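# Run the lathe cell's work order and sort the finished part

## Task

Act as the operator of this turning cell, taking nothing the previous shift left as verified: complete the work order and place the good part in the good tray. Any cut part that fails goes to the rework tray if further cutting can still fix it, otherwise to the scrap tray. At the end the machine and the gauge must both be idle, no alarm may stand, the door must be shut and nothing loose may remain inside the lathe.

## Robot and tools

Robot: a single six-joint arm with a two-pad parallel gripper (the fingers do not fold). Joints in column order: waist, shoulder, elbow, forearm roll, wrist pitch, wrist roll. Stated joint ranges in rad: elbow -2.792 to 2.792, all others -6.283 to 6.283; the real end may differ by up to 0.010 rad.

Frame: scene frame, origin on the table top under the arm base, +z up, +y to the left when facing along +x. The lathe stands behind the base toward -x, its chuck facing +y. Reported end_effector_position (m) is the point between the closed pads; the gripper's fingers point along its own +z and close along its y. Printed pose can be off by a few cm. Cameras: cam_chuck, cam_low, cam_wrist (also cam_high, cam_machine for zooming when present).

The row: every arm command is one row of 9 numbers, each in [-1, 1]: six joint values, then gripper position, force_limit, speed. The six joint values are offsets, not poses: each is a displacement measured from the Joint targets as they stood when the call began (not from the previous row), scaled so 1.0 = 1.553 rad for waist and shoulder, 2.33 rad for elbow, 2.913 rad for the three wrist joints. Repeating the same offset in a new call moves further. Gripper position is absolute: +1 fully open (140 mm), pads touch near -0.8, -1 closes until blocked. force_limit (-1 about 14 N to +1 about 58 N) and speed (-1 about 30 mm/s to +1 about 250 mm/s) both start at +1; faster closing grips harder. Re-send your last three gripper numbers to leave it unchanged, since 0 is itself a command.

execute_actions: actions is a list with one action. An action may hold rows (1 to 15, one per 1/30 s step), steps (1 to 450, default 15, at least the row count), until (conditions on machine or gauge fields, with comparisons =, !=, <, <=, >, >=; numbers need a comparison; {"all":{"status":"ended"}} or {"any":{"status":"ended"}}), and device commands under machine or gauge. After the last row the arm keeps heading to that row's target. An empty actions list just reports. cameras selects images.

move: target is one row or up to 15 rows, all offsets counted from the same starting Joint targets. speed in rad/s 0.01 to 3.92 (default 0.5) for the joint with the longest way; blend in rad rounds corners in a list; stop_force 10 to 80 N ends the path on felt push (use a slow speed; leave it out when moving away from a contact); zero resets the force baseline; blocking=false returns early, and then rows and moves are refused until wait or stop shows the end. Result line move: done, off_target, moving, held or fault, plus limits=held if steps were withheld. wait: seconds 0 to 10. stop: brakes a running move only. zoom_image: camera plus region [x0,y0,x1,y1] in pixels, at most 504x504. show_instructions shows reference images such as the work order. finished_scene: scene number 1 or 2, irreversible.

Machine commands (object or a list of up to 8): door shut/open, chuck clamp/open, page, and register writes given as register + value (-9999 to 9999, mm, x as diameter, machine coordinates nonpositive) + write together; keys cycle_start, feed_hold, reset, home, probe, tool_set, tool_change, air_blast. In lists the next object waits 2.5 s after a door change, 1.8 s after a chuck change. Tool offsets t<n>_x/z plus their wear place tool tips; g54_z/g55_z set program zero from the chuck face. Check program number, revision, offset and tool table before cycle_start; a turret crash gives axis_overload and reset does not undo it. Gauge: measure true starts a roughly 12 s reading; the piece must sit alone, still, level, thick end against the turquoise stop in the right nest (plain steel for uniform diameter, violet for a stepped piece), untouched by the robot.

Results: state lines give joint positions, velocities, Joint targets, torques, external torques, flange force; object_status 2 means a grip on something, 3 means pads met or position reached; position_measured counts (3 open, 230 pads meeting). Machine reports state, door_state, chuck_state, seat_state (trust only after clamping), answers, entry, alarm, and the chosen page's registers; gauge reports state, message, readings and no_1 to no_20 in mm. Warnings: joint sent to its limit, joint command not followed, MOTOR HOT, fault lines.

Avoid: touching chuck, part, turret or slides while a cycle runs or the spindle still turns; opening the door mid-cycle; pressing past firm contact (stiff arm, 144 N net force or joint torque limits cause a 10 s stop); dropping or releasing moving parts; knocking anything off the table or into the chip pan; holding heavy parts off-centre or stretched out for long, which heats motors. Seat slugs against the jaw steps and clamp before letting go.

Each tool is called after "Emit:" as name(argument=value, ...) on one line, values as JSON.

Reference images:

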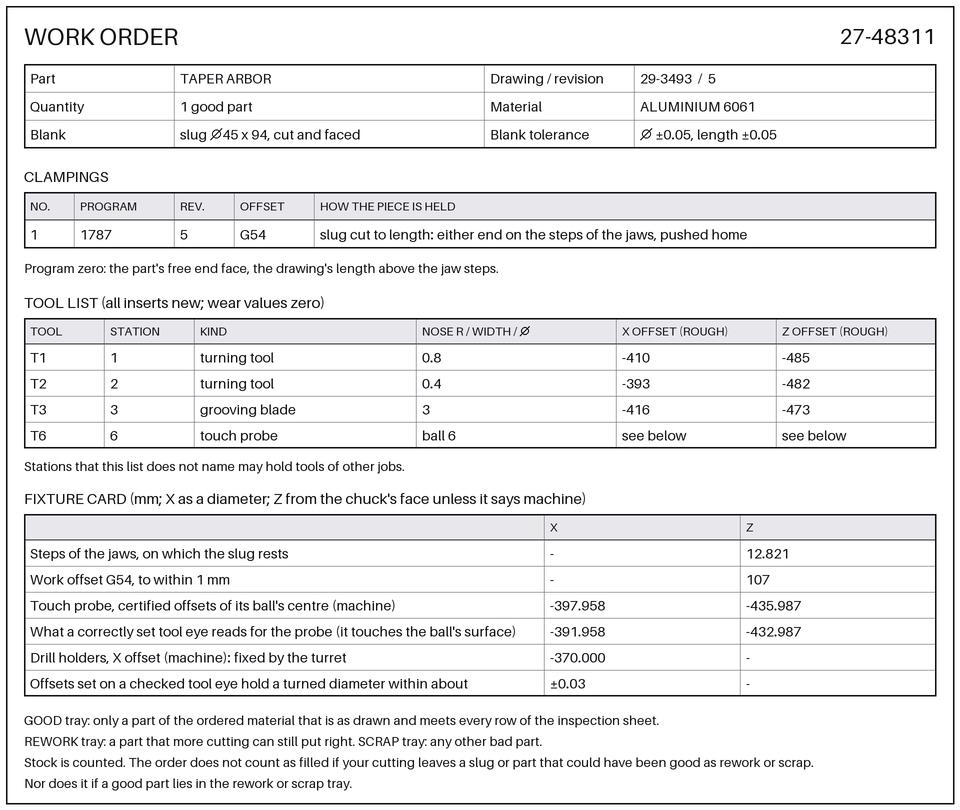

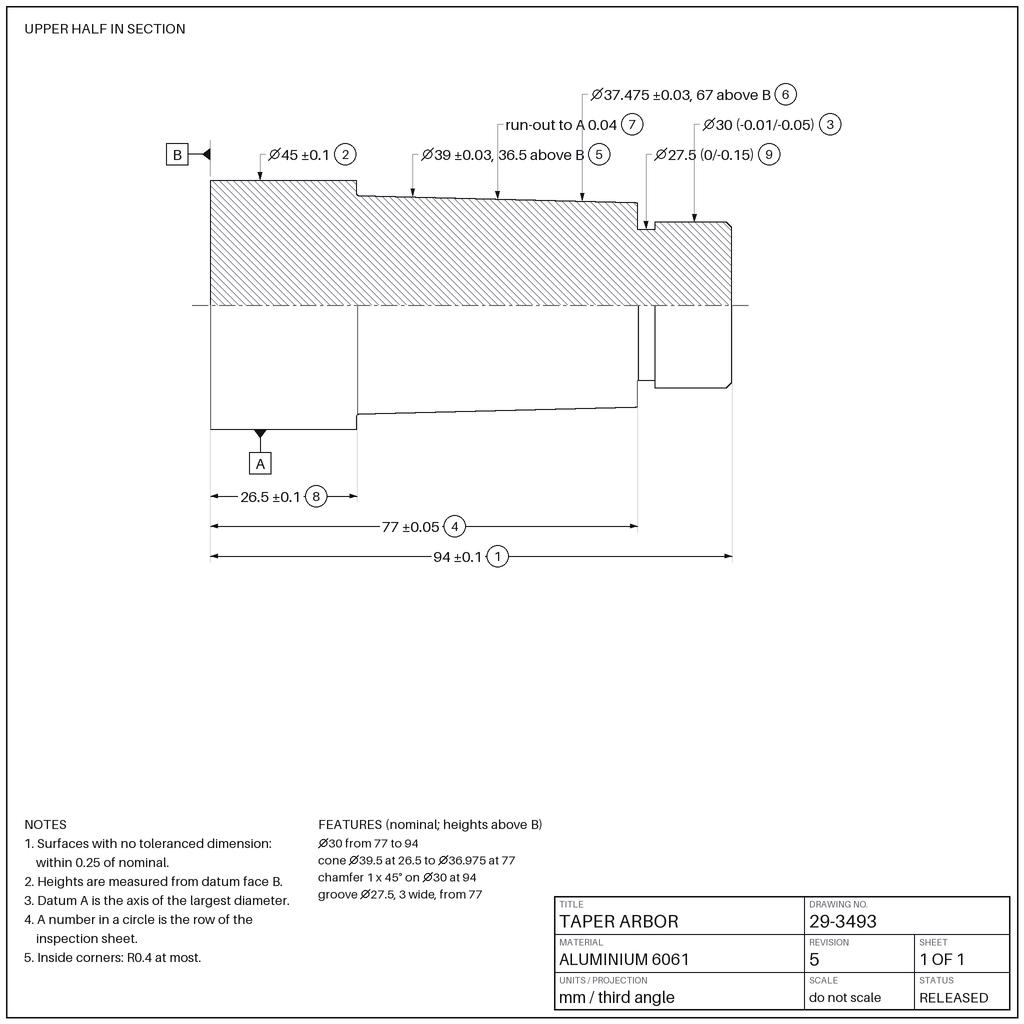

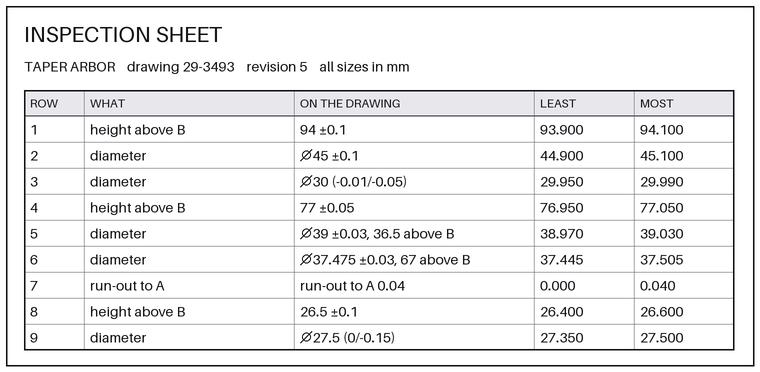

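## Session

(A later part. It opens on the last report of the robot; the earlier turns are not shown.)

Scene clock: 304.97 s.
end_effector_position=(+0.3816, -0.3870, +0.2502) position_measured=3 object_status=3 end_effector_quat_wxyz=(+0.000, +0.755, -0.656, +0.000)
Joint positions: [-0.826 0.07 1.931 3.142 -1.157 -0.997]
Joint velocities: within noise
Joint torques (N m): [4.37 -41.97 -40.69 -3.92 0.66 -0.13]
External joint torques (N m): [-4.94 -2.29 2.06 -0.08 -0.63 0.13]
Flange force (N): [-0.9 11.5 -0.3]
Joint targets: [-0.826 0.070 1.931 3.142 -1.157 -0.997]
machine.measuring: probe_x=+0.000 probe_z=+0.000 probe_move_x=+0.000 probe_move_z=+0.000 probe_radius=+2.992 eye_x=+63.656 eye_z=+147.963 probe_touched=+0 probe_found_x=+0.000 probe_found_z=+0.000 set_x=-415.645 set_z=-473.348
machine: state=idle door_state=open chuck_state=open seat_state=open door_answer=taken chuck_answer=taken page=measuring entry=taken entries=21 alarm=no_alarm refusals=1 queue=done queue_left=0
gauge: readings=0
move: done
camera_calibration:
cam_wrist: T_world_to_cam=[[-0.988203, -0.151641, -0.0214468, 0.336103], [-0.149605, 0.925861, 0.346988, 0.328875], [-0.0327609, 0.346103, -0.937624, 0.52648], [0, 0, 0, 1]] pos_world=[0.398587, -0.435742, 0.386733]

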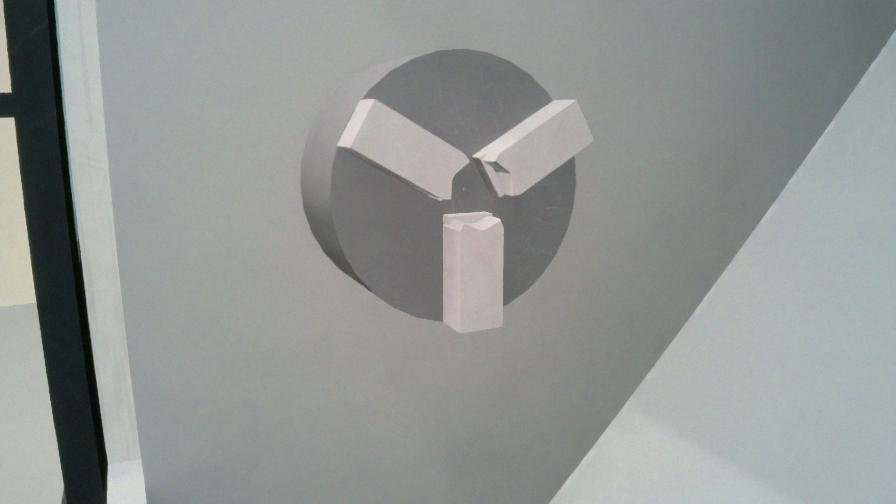

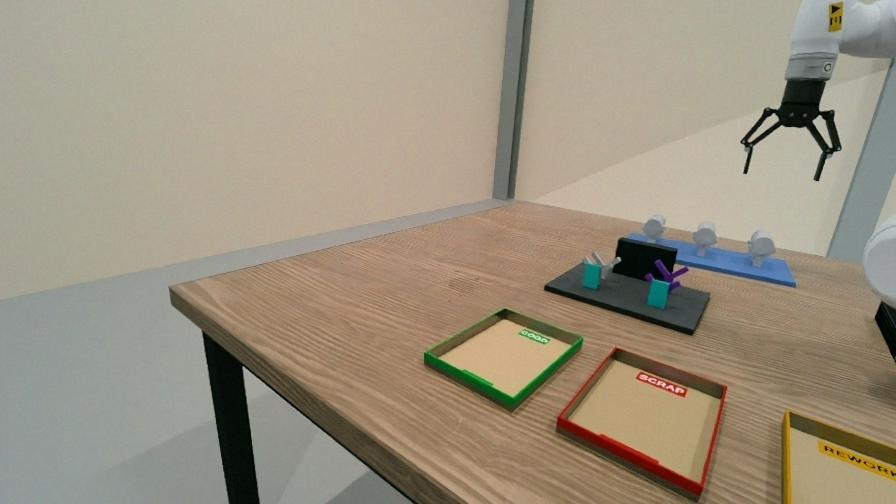

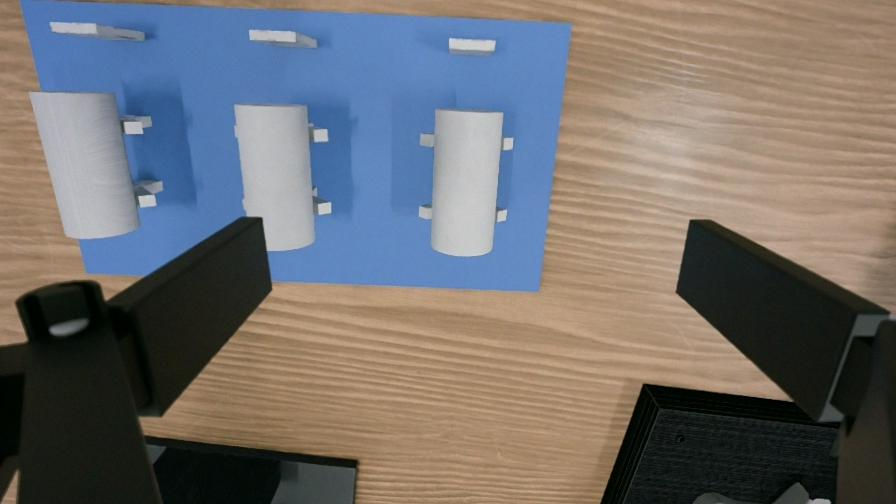

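Emit:
move(target=[0.0067, 0.0520, 0.0490, 0, 0.0669, 0.0084, 1, 1, 1], speed=0.4, cameras=["cam_wrist","cam_low"])

Scene clock: 343.07 s.
end_effector_position=(+0.3834, -0.3805, +0.1506) position_measured=3 object_status=3 end_effector_quat_wxyz=(+0.000, +0.750, -0.661, +0.000)
Joint positions: [-0.815 0.15 2.045 3.142 -0.963 -0.972]
Joint velocities: within noise
Joint torques (N m): [3.96 -46.32 -36.59 -3.55 0.64 -0.12]
External joint torques (N m): [-4.33 -2.33 1.98 -0.02 -0.61 0.12]
Flange force (N): [-1.0 10.5 -1.7]
Joint targets: [-0.815 0.150 2.045 3.142 -0.963 -0.972]
machine.measuring: probe_x=+0.000 probe_z=+0.000 probe_move_x=+0.000 probe_move_z=+0.000 probe_radius=+2.992 eye_x=+63.656 eye_z=+147.963 probe_touched=+0 probe_found_x=+0.000 probe_found_z=+0.000 set_x=-415.645 set_z=-473.348
machine: state=idle door_state=open chuck_state=open seat_state=open door_answer=taken chuck_answer=taken page=measuring entry=taken entries=21 alarm=no_alarm refusals=1 queue=done queue_left=0
gauge: readings=0
move: done
camera_calibration:
cam_wrist: T_world_to_cam=[[-0.990263, -0.137589, -0.0211733, 0.342831], [-0.136346, 0.927925, 0.346936, 0.353388], [-0.0280873, 0.346445, -0.93765, 0.42924], [0, 0, 0, 1]] pos_world=[0.399732, -0.429456, 0.287132]
Images, in order (width x height): cam_low 896x504, cam_wrist 896x504.

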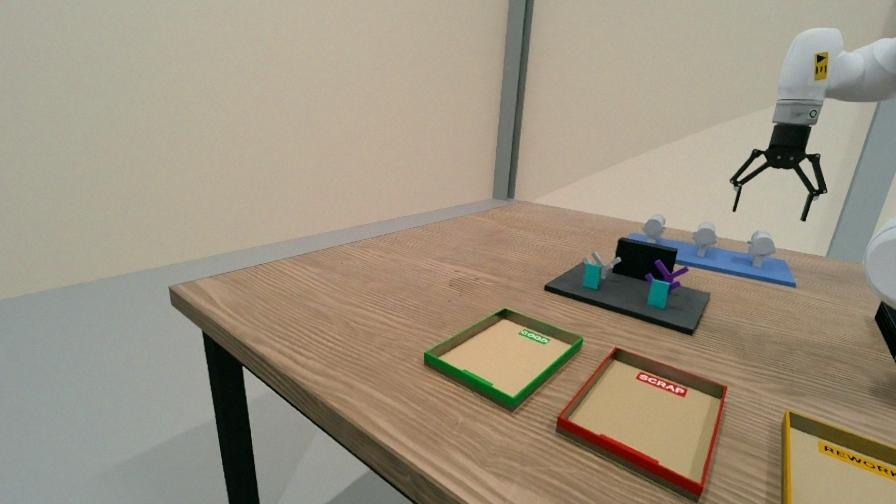

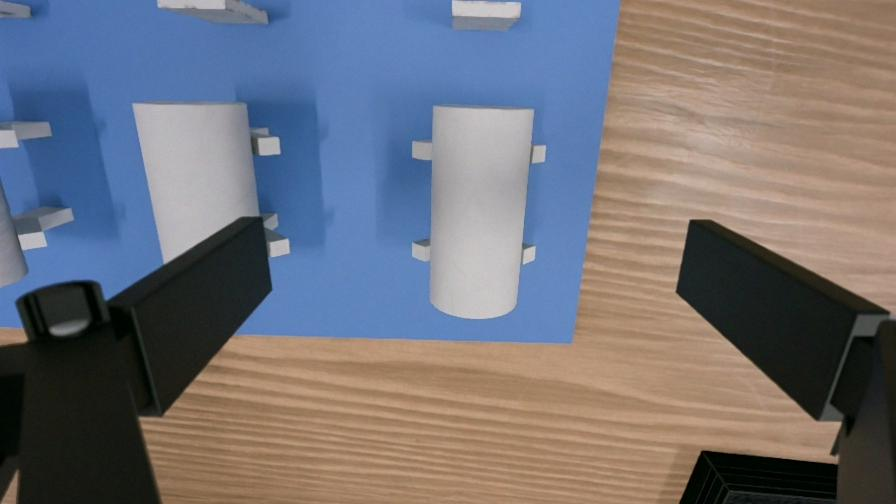

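Emit:
move(target=[0.0006, 0.0451, 0.0267, 0, 0.0454, 0.0003, 1, 1, 1], speed=0.15, cameras=["cam_wrist","cam_low"])

Scene clock: 364.83 s.
end_effector_position=(+0.3815, -0.3777, +0.0856) position_measured=3 object_status=3 end_effector_quat_wxyz=(+0.000, +0.750, -0.661, +0.000)
Joint positions: [-0.814 0.22 2.107 3.142 -0.83 -0.971]
Joint velocities: within noise
Joint torques (N m): [3.73 -49.55 -32.73 -3.18 0.65 -0.12]
External joint torques (N m): [-4.21 -2.78 1.61 -0.04 -0.62 0.12]
Flange force (N): [-0.9 10.2 -3.5]
Joint targets: [-0.814 0.220 2.107 3.142 -0.830 -0.971]
machine.measuring: probe_x=+0.000 probe_z=+0.000 probe_move_x=+0.000 probe_move_z=+0.000 probe_radius=+2.992 eye_x=+63.656 eye_z=+147.963 probe_touched=+0 probe_found_x=+0.000 probe_found_z=+0.000 set_x=-415.645 set_z=-473.348
machine: state=idle door_state=open chuck_state=open seat_state=open door_answer=taken chuck_answer=taken page=measuring entry=taken entries=21 alarm=no_alarm refusals=1 queue=done queue_left=0
gauge: readings=0
move: done
camera_calibration:
cam_wrist: T_world_to_cam=[[-0.99026, -0.137623, -0.0210804, 0.339821], [-0.136345, 0.92792, 0.346949, 0.373098], [-0.0281872, 0.346444, -0.937647, 0.367211], [0, 0, 0, 1]] pos_world=[0.397732, -0.426656, 0.222032]
Images, in order (width x height): cam_low 896x504, cam_wrist 896x504.

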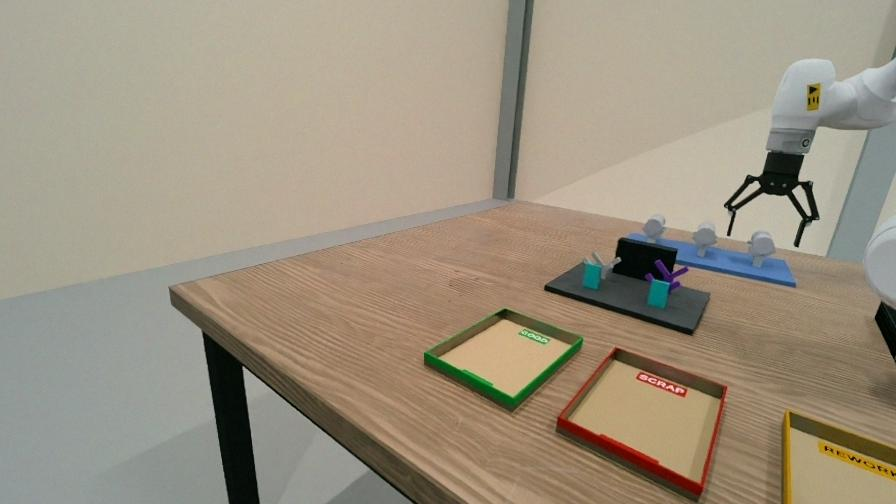

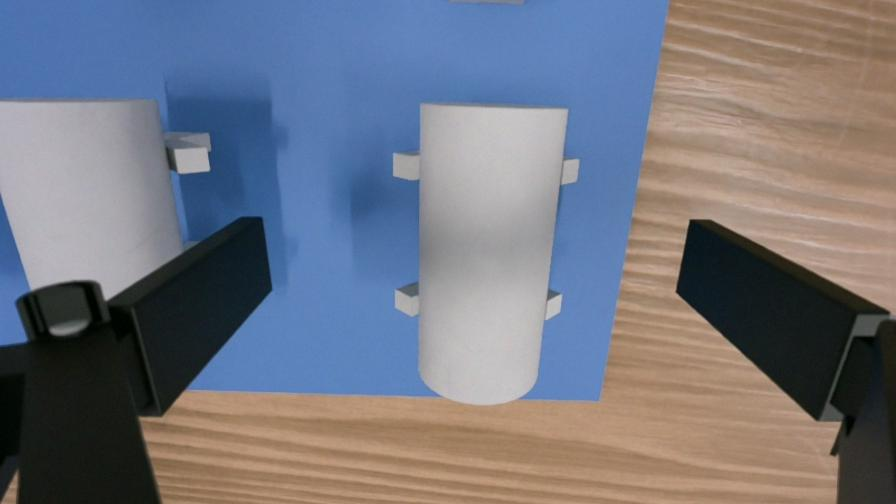

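Emit:
move(target=[-0.0029, -0.0019, 0.0018, 0, 0.0005, -0.0015, 1, 1, 1], speed=0.1, cameras=["cam_wrist"])

Emit:
execute_actions(actions=[{"rows": [[0,0,0,0,0,0,-1,0.5,-1]], "steps": 150}], cameras=["cam_wrist"])

Scene clock: 380.27 s.
end_effector_position=(+0.3783, -0.3777, +0.0854) position_measured=3 object_status=3 end_effector_quat_wxyz=(+0.000, +0.750, -0.661, +0.000)
Joint positions: [-0.819 0.217 2.112 3.142 -0.829 -0.976]
Joint velocities: within noise
Joint torques (N m): [3.92 -49.52 -32.75 -3.16 0.68 -0.09]
External joint torques (N m): [-4.51 -2.48 1.6 -0.05 -0.65 0.09]
Flange force (N): [-0.2 10.5 -3.2]
Joint targets: [-0.819 0.217 2.112 3.142 -0.829 -0.976]
machine.measuring: probe_x=+0.000 probe_z=+0.000 probe_move_x=+0.000 probe_move_z=+0.000 probe_radius=+2.992 eye_x=+63.656 eye_z=+147.963 probe_touched=+0 probe_found_x=+0.000 probe_found_z=+0.000 set_x=-415.645 set_z=-473.348
machine: state=idle door_state=open chuck_state=open seat_state=open door_answer=taken chuck_answer=taken page=measuring entry=taken entries=21 alarm=no_alarm refusals=1 queue=done queue_left=0
gauge: readings=0
move: done
camera_calibration:
cam_wrist: T_world_to_cam=[[-0.99028, -0.137458, -0.0212143, 0.336744], [-0.136241, 0.927989, 0.346805, 0.372809], [-0.0279845, 0.346325, -0.937697, 0.366942], [0, 0, 0, 1]] pos_world=[0.394532, -0.426756, 0.221932]
Images, in order (width x height): cam_wrist 896x504.

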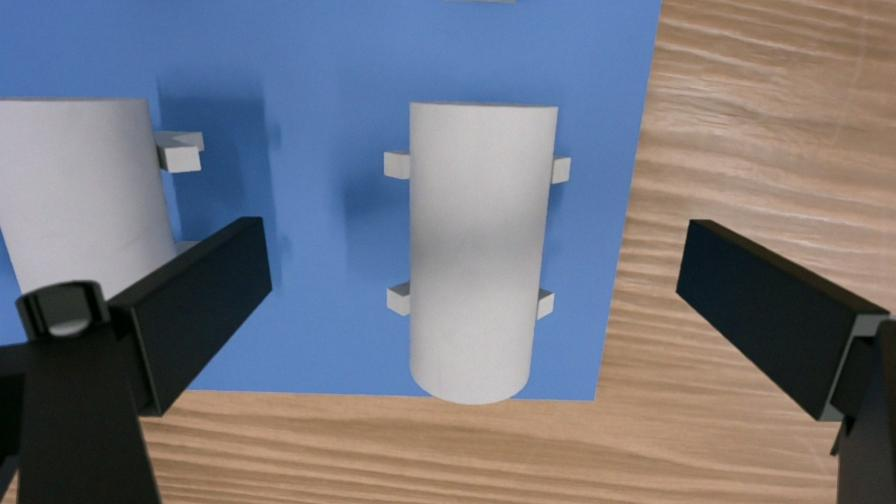

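Scene clock: 385.47 s.
end_effector_position=(+0.3783, -0.3777, +0.0854) position_measured=165 object_status=2 end_effector_quat_wxyz=(+0.000, +0.750, -0.661, +0.000)
Joint positions: [-0.819 0.217 2.112 3.142 -0.829 -0.976]
Joint velocities: within noise
Joint torques (N m): [8.23 -39.46 -30.64 -1.97 3.95 -1.05]
External joint torques (N m): [-8.77 -12.46 -0.43 -1.24 -3.92 1.05]
Flange force (N): [-3.7 21.0 -24.2]
Joint targets: [-0.819 0.217 2.112 3.142 -0.829 -0.976]
machine.measuring: probe_x=+0.000 probe_z=+0.000 probe_move_x=+0.000 probe_move_z=+0.000 probe_radius=+2.992 eye_x=+63.656 eye_z=+147.963 probe_touched=+0 probe_found_x=+0.000 probe_found_z=+0.000 set_x=-415.645 set_z=-473.348
machine: state=idle door_state=open chuck_state=open seat_state=open door_answer=taken chuck_answer=taken page=measuring entry=taken entries=21 alarm=no_alarm refusals=1 queue=done queue_left=0
gauge: readings=0
camera_calibration:
cam_wrist: T_world_to_cam=[[-0.99028, -0.137458, -0.0212143, 0.336744], [-0.136241, 0.927989, 0.346805, 0.372809], [-0.0279845, 0.346325, -0.937697, 0.366942], [0, 0, 0, 1]] pos_world=[0.394532, -0.426756, 0.221932]
Images, in order (width x height): cam_wrist 896x504.

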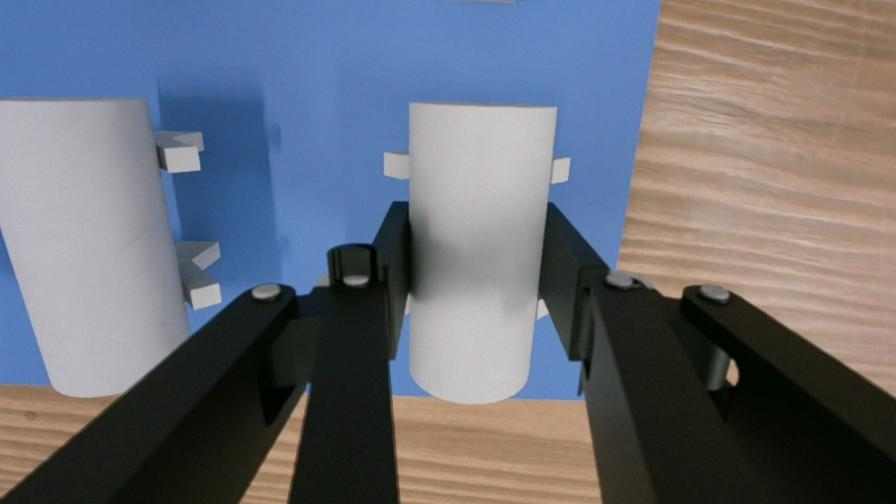

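Emit:
move(target=[0, -0.0451, -0.0267, 0, -0.0454, 0, -1, 0.5, -1], speed=0.15, cameras=["cam_wrist","cam_low"])

Scene clock: 395.67 s.
end_effector_position=(+0.3806, -0.3802, +0.1502) position_measured=165 object_status=2 end_effector_quat_wxyz=(+0.000, +0.750, -0.661, +0.000)
Joint positions: [-0.819 0.147 2.049 3.142 -0.961 -0.976]
Joint velocities: within noise
Joint torques (N m): [4.02 -48.16 -38.15 -3.54 0.68 -0.07]
External joint torques (N m): [-4.51 -0.07 3.61 -0.03 -0.65 0.07]
Flange force (N): [-0.4 10.6 2.1]
Joint targets: [-0.819 0.147 2.049 3.142 -0.961 -0.976]
machine.measuring: probe_x=+0.000 probe_z=+0.000 probe_move_x=+0.000 probe_move_z=+0.000 probe_radius=+2.992 eye_x=+63.656 eye_z=+147.963 probe_touched=+0 probe_found_x=+0.000 probe_found_z=+0.000 set_x=-415.645 set_z=-473.348
machine: state=idle door_state=open chuck_state=open seat_state=open door_answer=taken chuck_answer=taken page=measuring entry=taken entries=21 alarm=no_alarm refusals=1 queue=done queue_left=0
gauge: readings=0
move: done
camera_calibration:
cam_wrist: T_world_to_cam=[[-0.990267, -0.137549, -0.0212491, 0.340018], [-0.136338, 0.927964, 0.346837, 0.352988], [-0.0279887, 0.346358, -0.937685, 0.428647], [0, 0, 0, 1]] pos_world=[0.396831, -0.429256, 0.286732]
Images, in order (width x height): cam_low 896x504, cam_wrist 896x504.

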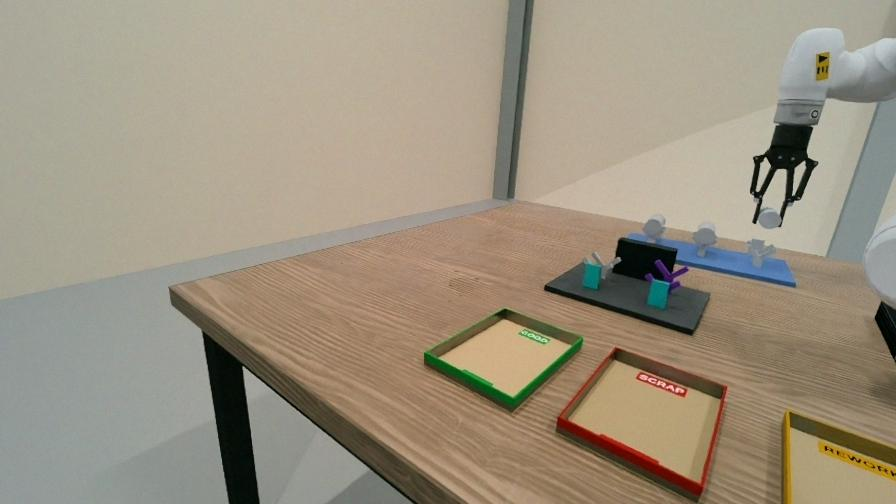

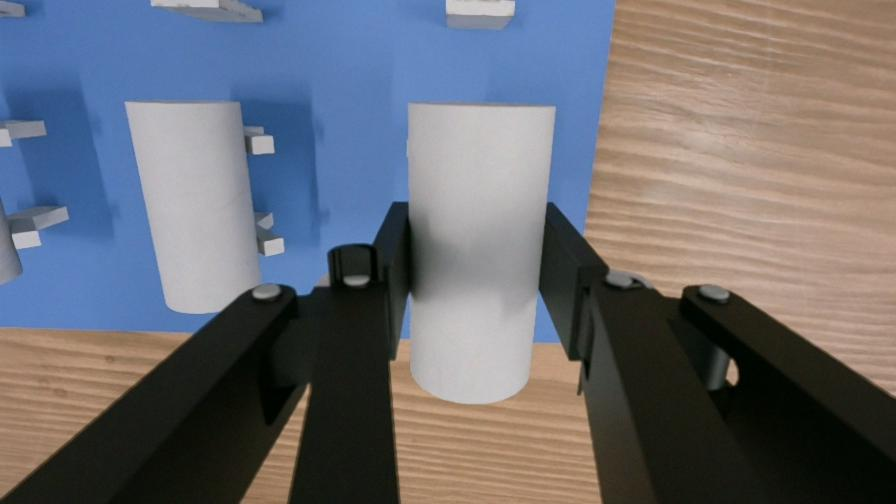

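Emit:
move(target=[0.7123, 0.0191, -0.1246, 0.0056, -0.0864, 0.4192, -1, 0.5, -1], speed=0.7, cameras=["cam_wrist","cam_low"])

Scene clock: 438.87 s.
end_effector_position=(+0.5958, +0.2012, +0.2699) position_measured=165 object_status=2 end_effector_quat_wxyz=(+0.000, +0.709, -0.705, -0.001)
Joint positions: [0.288 0.177 1.759 3.159 -1.213 0.245]
Joint velocities: within noise
Joint torques (N m): [3.6 -56.64 -43.24 -4 0.62 -0.14]
External joint torques (N m): [-4.65 -0.54 3.83 -0.09 -0.64 0.14]
Flange force (N): [9.3 5.6 3.1]
Joint targets: [0.288 0.177 1.759 3.159 -1.213 0.245]
machine.measuring: probe_x=+0.000 probe_z=+0.000 probe_move_x=+0.000 probe_move_z=+0.000 probe_radius=+2.992 eye_x=+63.656 eye_z=+147.963 probe_touched=+0 probe_found_x=+0.000 probe_found_z=+0.000 set_x=-415.645 set_z=-473.348
machine: state=idle door_state=open chuck_state=open seat_state=open door_answer=taken chuck_answer=taken page=measuring entry=taken entries=21 alarm=no_alarm refusals=1 queue=done queue_left=0
gauge: readings=0
move: done
camera_calibration:
cam_wrist: T_world_to_cam=[[-0.999633, -0.0178141, -0.0204242, 0.616949], [-0.0238093, 0.937253, 0.347835, -0.267957], [0.0129463, 0.348194, -0.937333, 0.320621], [0, 0, 0, 1]] pos_world=[0.606191, 0.150496, 0.406334]
Images, in order (width x height): cam_low 896x504, cam_wrist 896x504.

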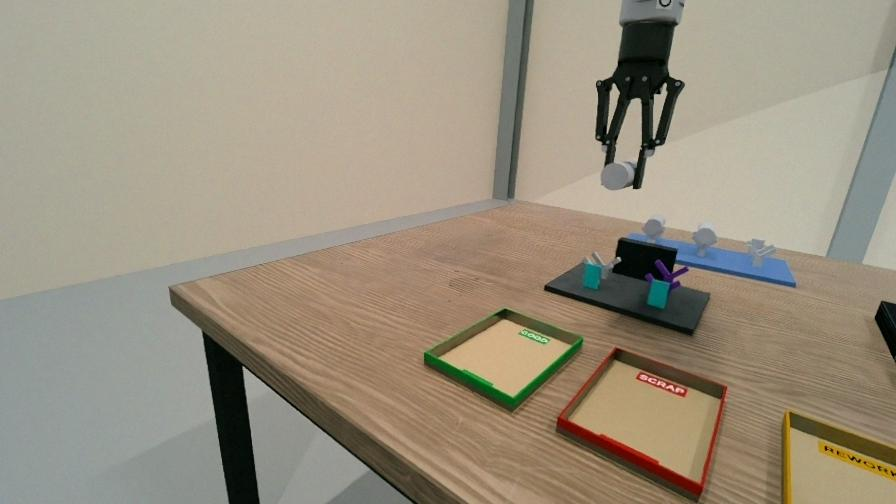

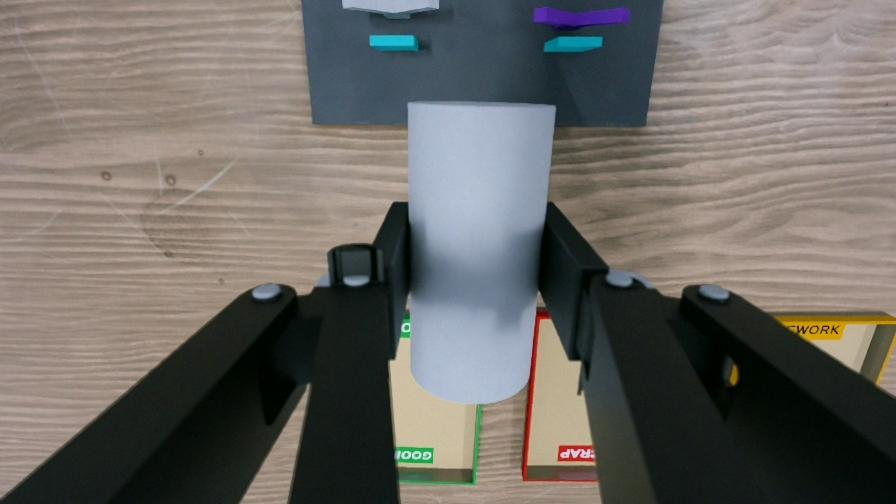

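Emit:
move(target=[-0.0924, -0.0316, 0.0012, -0.0004, -0.0165, -0.0493, -1, 0.5, -1], speed=0.4, cameras=["cam_wrist"])

Emit:
zoom_image(camera="cam_wrist", region=[280, 0, 680, 280])

Scene clock: 450.17 s.
end_effector_position=(+0.5958, +0.1113, +0.3001) position_measured=165 object_status=2 end_effector_quat_wxyz=(+0.000, +0.709, -0.705, -0.001)
Joint positions: [0.144 0.128 1.762 3.158 -1.261 0.102]
Joint velocities: within noise
Joint torques (N m): [3.67 -52.47 -44.18 -4.12 0.6 -0.14]
External joint torques (N m): [-4.64 -0.22 3.91 -0.07 -0.61 0.14]
Flange force (N): [8.6 6.3 3.8]
Joint targets: [0.144 0.128 1.762 3.158 -1.261 0.102]
machine.measuring: probe_x=+0.000 probe_z=+0.000 probe_move_x=+0.000 probe_move_z=+0.000 probe_radius=+2.992 eye_x=+63.656 eye_z=+147.963 probe_touched=+0 probe_found_x=+0.000 probe_found_z=+0.000 set_x=-415.645 set_z=-473.348
machine: state=idle door_state=open chuck_state=open seat_state=open door_answer=taken chuck_answer=taken page=measuring entry=taken entries=21 alarm=no_alarm refusals=1 queue=done queue_left=0
gauge: readings=0
move: done
camera_calibration:
cam_wrist: T_world_to_cam=[[-0.9996, -0.0191556, -0.0208184, 0.61629], [-0.0252083, 0.937111, 0.348121, -0.193376], [0.0128407, 0.348507, -0.937218, 0.38026], [0, 0, 0, 1]] pos_world=[0.606286, 0.0604967, 0.436535]
Images, in order (width x height): cam_wrist 896x504.

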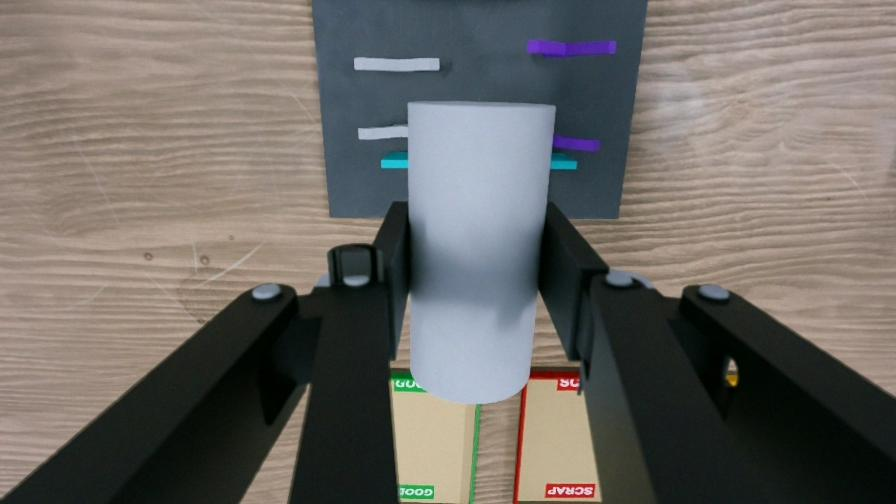

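Scaled by 1.260 from the camera's 896x504 image, which has a finer 1280x720 frame.

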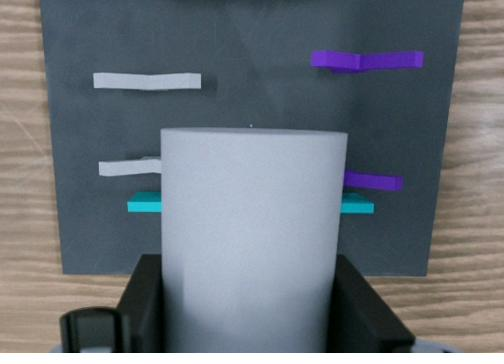

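Emit:
move(target=[-0.0455, 0.1256, 0.0401, 0, 0.0987, -0.0242, -1, 0.5, -1], speed=0.4, cameras=["cam_wrist","cam_low"])

Emit:
zoom_image(camera="cam_low", region=[540, 160, 720, 340])

Scene clock: 515.17 s.
end_effector_position=(+0.6493, +0.0678, +0.1304) position_measured=165 object_status=2 end_effector_quat_wxyz=(+0.000, +0.708, -0.706, +0.000)
Joint positions: [0.074 0.323 1.855 3.158 -0.973 0.031]
Joint velocities: within noise
Joint torques (N m): [3.45 -66.59 -38.38 -3.54 0.56 -0.1]
External joint torques (N m): [-4.29 -0.43 3.61 -0.07 -0.57 0.1]
Flange force (N): [7.1 7.1 1.5]
Joint targets: [0.074 0.323 1.855 3.158 -0.973 0.031]
machine.measuring: probe_x=+0.000 probe_z=+0.000 probe_move_x=+0.000 probe_move_z=+0.000 probe_radius=+2.992 eye_x=+63.656 eye_z=+147.963 probe_touched=+0 probe_found_x=+0.000 probe_found_z=+0.000 set_x=-415.645 set_z=-473.348
machine: state=idle door_state=open chuck_state=open seat_state=open door_answer=taken chuck_answer=taken page=measuring entry=taken entries=21 alarm=no_alarm refusals=1 queue=done queue_left=0
gauge: readings=0
move: done
camera_calibration:
cam_wrist: T_world_to_cam=[[-0.999673, -0.0147829, -0.020888, 0.665011], [-0.021115, 0.93765, 0.346939, -0.0947732], [0.0144569, 0.347267, -0.937655, 0.234692], [0, 0, 0, 1]] pos_world=[0.659399, 0.0171941, 0.266832]
Images, in order (width x height): cam_low 896x504, cam_wrist 896x504.

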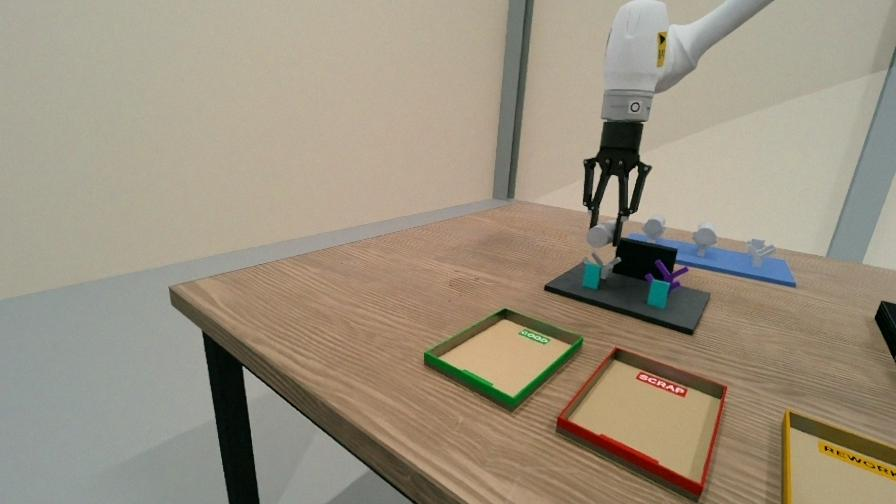

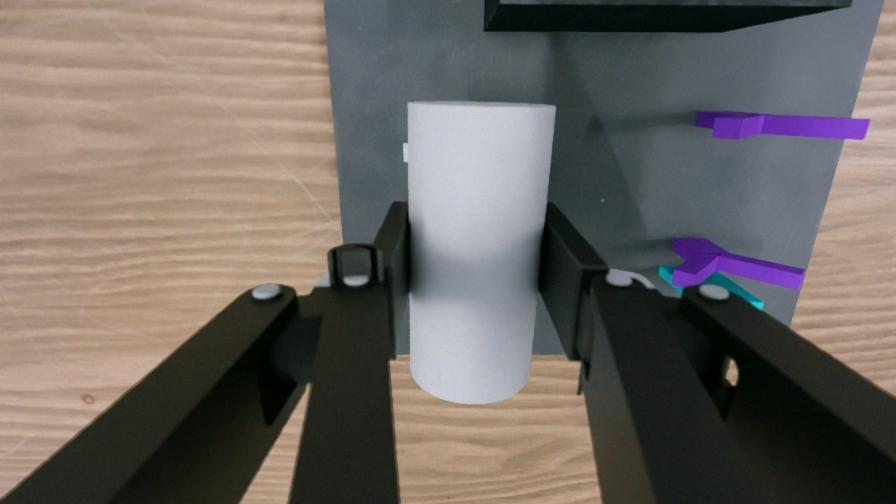

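Scaled by 2.800 from the camera's 896x504 image, which has a finer 1280x720 frame.

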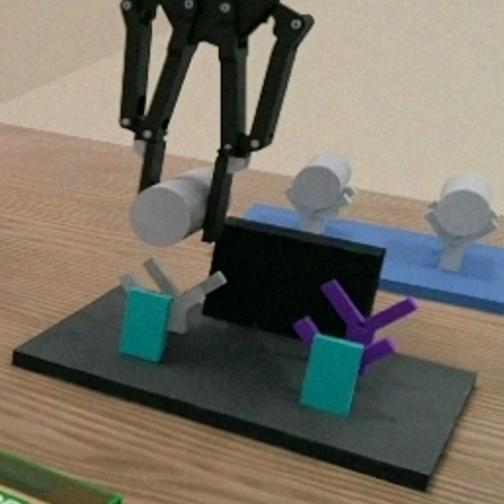

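Emit:
zoom_image(camera="cam_wrist", region=[340, 60, 600, 260])

Scaled by 1.938 from the camera's 896x504 image, which has a finer 1280x720 frame.

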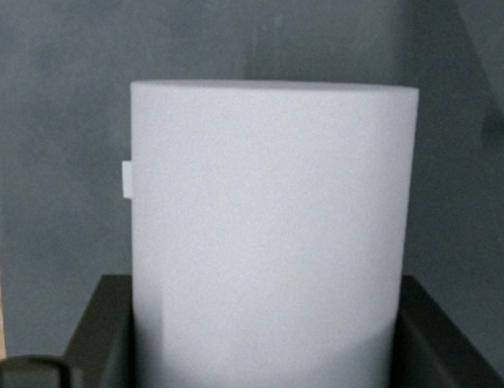

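Emit:
move(target=[0.0006, 0.0250, 0.0143, 0.0003, 0.0248, 0.0003, -1, 0.5, -1], speed=0.1, cameras=["cam_wrist","cam_low"])

Emit:
zoom_image(camera="cam_low", region=[540, 200, 660, 320])

Scene clock: 550.23 s.
end_effector_position=(+0.6481, +0.0679, +0.0900) position_measured=165 object_status=2 end_effector_quat_wxyz=(+0.000, +0.707, -0.707, +0.000)
Joint positions: [0.075 0.362 1.889 3.159 -0.901 0.032]
Joint velocities: within noise
Joint torques (N m): [3.18 -68.36 -36.44 -3.4 0.59 -0.11]
External joint torques (N m): [-4.37 -0.53 3.64 -0.02 -0.61 0.11]
Flange force (N): [7.2 7.2 0.9]
Joint targets: [0.075 0.362 1.889 3.158 -0.901 0.032]
machine.measuring: probe_x=+0.000 probe_z=+0.000 probe_move_x=+0.000 probe_move_z=+0.000 probe_radius=+2.992 eye_x=+63.656 eye_z=+147.963 probe_touched=+0 probe_found_x=+0.000 probe_found_z=+0.000 set_x=-415.645 set_z=-473.348
machine: state=idle door_state=open chuck_state=open seat_state=open door_answer=taken chuck_answer=taken page=measuring entry=taken entries=21 alarm=no_alarm refusals=1 queue=done queue_left=0
gauge: readings=0
move: done
camera_calibration:
cam_wrist: T_world_to_cam=[[-0.99969, -0.0133546, -0.0210061, 0.662985], [-0.0198177, 0.937645, 0.347028, -0.081654], [0.0150618, 0.347337, -0.93762, 0.196422], [0, 0, 0, 1]] pos_world=[0.658203, 0.0171918, 0.226432]
Images, in order (width x height): cam_low 896x504, cam_wrist 896x504.

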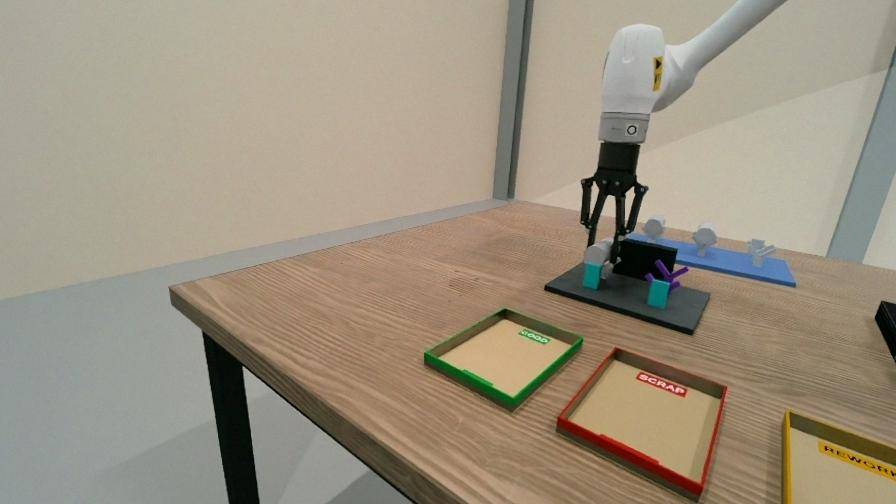

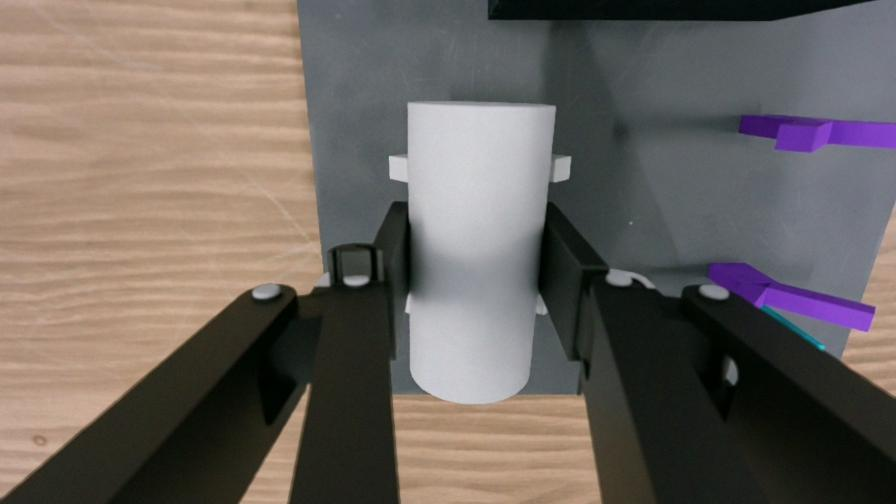

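Scaled by 4.200 from the camera's 896x504 image, which has a finer 1280x720 frame.

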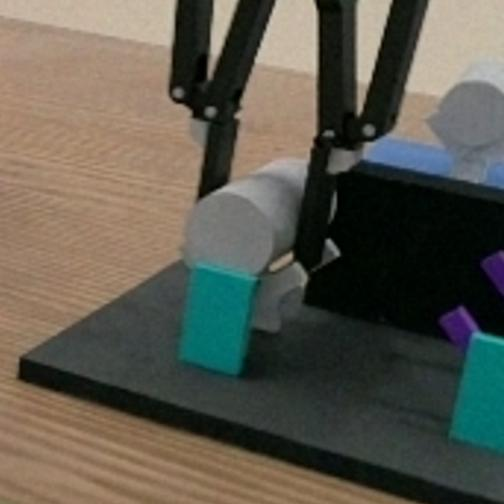

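Emit:
move(target=[0.0004, 0.0161, 0.0069, 0, 0.0140, 0.0002, -1, 0.5, -1], speed=0.015, stop_force=12, cameras=["cam_wrist"])

Scene clock: 567.00 s.
end_effector_position=(+0.6482, +0.0678, +0.0878) position_measured=165 object_status=2 end_effector_quat_wxyz=(+0.000, +0.707, -0.707, +0.000)
Joint positions: [0.075 0.364 1.89 3.158 -0.897 0.032]
Joint velocities: within noise
Joint torques (N m): [4.66 -60.35 -36.34 -2.78 3.88 -0.24]
External joint torques (N m): [-5.79 -8.8 3.37 -0.65 -3.89 0.24]
Flange force (N): [9.9 15.4 -14.0]
Joint targets: [0.075 0.364 1.890 3.158 -0.897 0.032]
machine.measuring: probe_x=+0.000 probe_z=+0.000 probe_move_x=+0.000 probe_move_z=+0.000 probe_radius=+2.992 eye_x=+63.656 eye_z=+147.963 probe_touched=+0 probe_found_x=+0.000 probe_found_z=+0.000 set_x=-415.645 set_z=-473.348
machine: state=idle door_state=open chuck_state=open seat_state=open door_answer=taken chuck_answer=taken page=measuring entry=taken entries=21 alarm=no_alarm refusals=1 queue=done queue_left=0
gauge: readings=0
move: contact; the wrist pitch is farthest, 0.037 rad from its target
camera_calibration:
cam_wrist: T_world_to_cam=[[-0.99969, -0.0133563, -0.0210048, 0.663038], [-0.0198175, 0.937678, 0.34694, -0.0808697], [0.0150619, 0.347249, -0.937652, 0.194366], [0, 0, 0, 1]] pos_world=[0.658303, 0.0171921, 0.224232]
Images, in order (width x height): cam_wrist 896x504.

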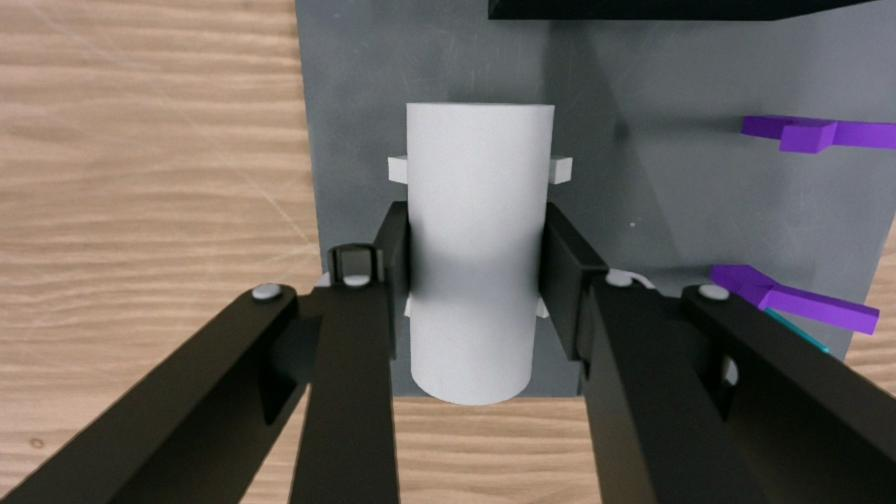

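Emit:
execute_actions(actions=[], cameras=["cam_low","cam_wrist"])

Emit:
zoom_image(camera="cam_low", region=[560, 220, 650, 310])

Emit:
zoom_image(camera="cam_wrist", region=[360, 80, 600, 420])

Scene clock: 574.57 s.
end_effector_position=(+0.6482, +0.0678, +0.0878) position_measured=165 object_status=2 end_effector_quat_wxyz=(+0.000, +0.707, -0.707, +0.000)
Joint positions: [0.075 0.364 1.89 3.158 -0.897 0.032]
Joint velocities: within noise
Joint torques (N m): [4.78 -60.98 -37.41 -2.76 4.14 -0.23]
External joint torques (N m): [-6.13 -8.13 4.47 -0.67 -4.14 0.23]
Flange force (N): [10.6 16.5 -12.9]
Joint targets: [0.075 0.364 1.890 3.158 -0.897 0.032]
Tool commands: gripper/position=-1.0 gripper/force_limit=+0.5 gripper/speed=-1.0
machine.measuring: probe_x=+0.000 probe_z=+0.000 probe_move_x=+0.000 probe_move_z=+0.000 probe_radius=+2.992 eye_x=+63.656 eye_z=+147.963 probe_touched=+0 probe_found_x=+0.000 probe_found_z=+0.000 set_x=-415.645 set_z=-473.348
machine: state=idle door_state=open chuck_state=open seat_state=open door_answer=taken chuck_answer=taken page=measuring entry=taken entries=21 alarm=no_alarm refusals=1 queue=done queue_left=0
gauge: readings=0
camera_calibration:
cam_wrist: T_world_to_cam=[[-0.999689, -0.013322, -0.0210987, 0.66306], [-0.0198178, 0.937679, 0.346938, -0.0809038], [0.0151619, 0.347248, -0.937651, 0.194394], [0, 0, 0, 1]] pos_world=[0.658302, 0.017192, 0.224332]
Images, in order (width x height): cam_low 896x504, cam_wrist 896x504.

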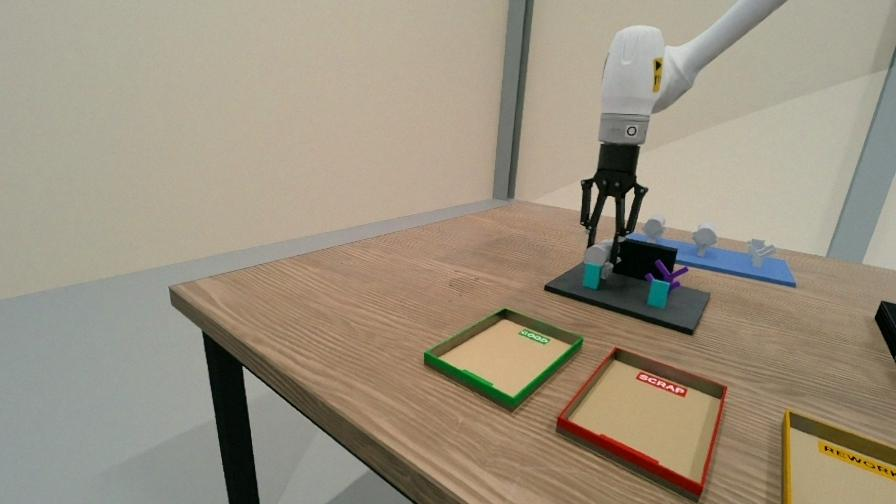

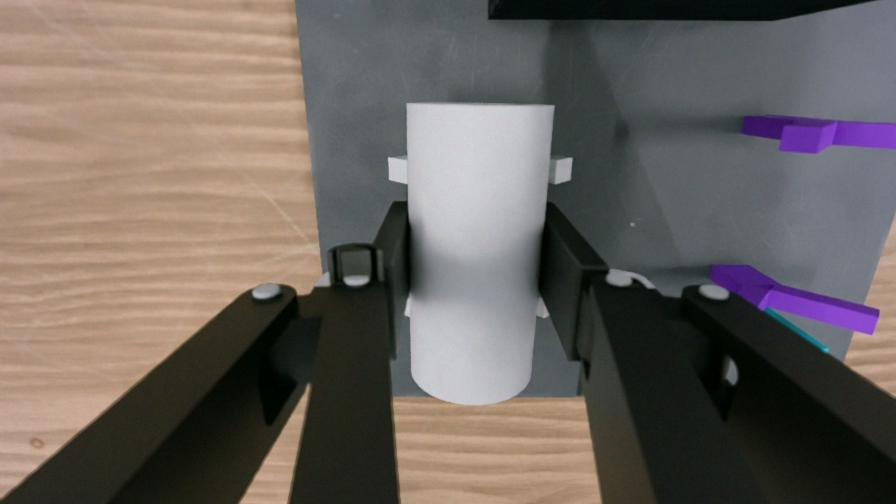

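Scaled by 5.600 from the camera's 896x504 image, which has a finer 1280x720 frame.

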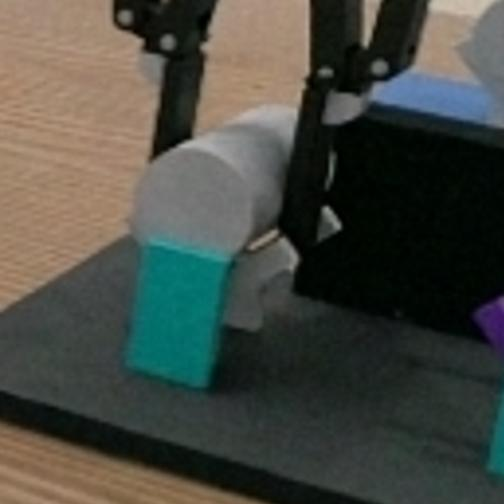

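Scaled by 1.482 from the camera's 896x504 image, which has a finer 1280x720 frame.

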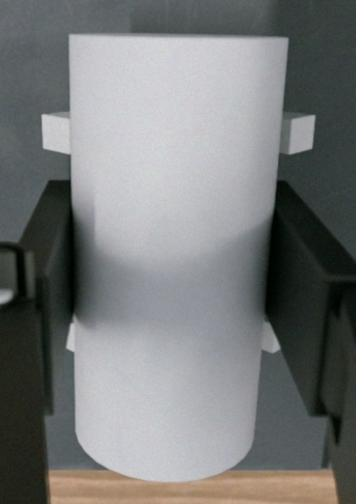

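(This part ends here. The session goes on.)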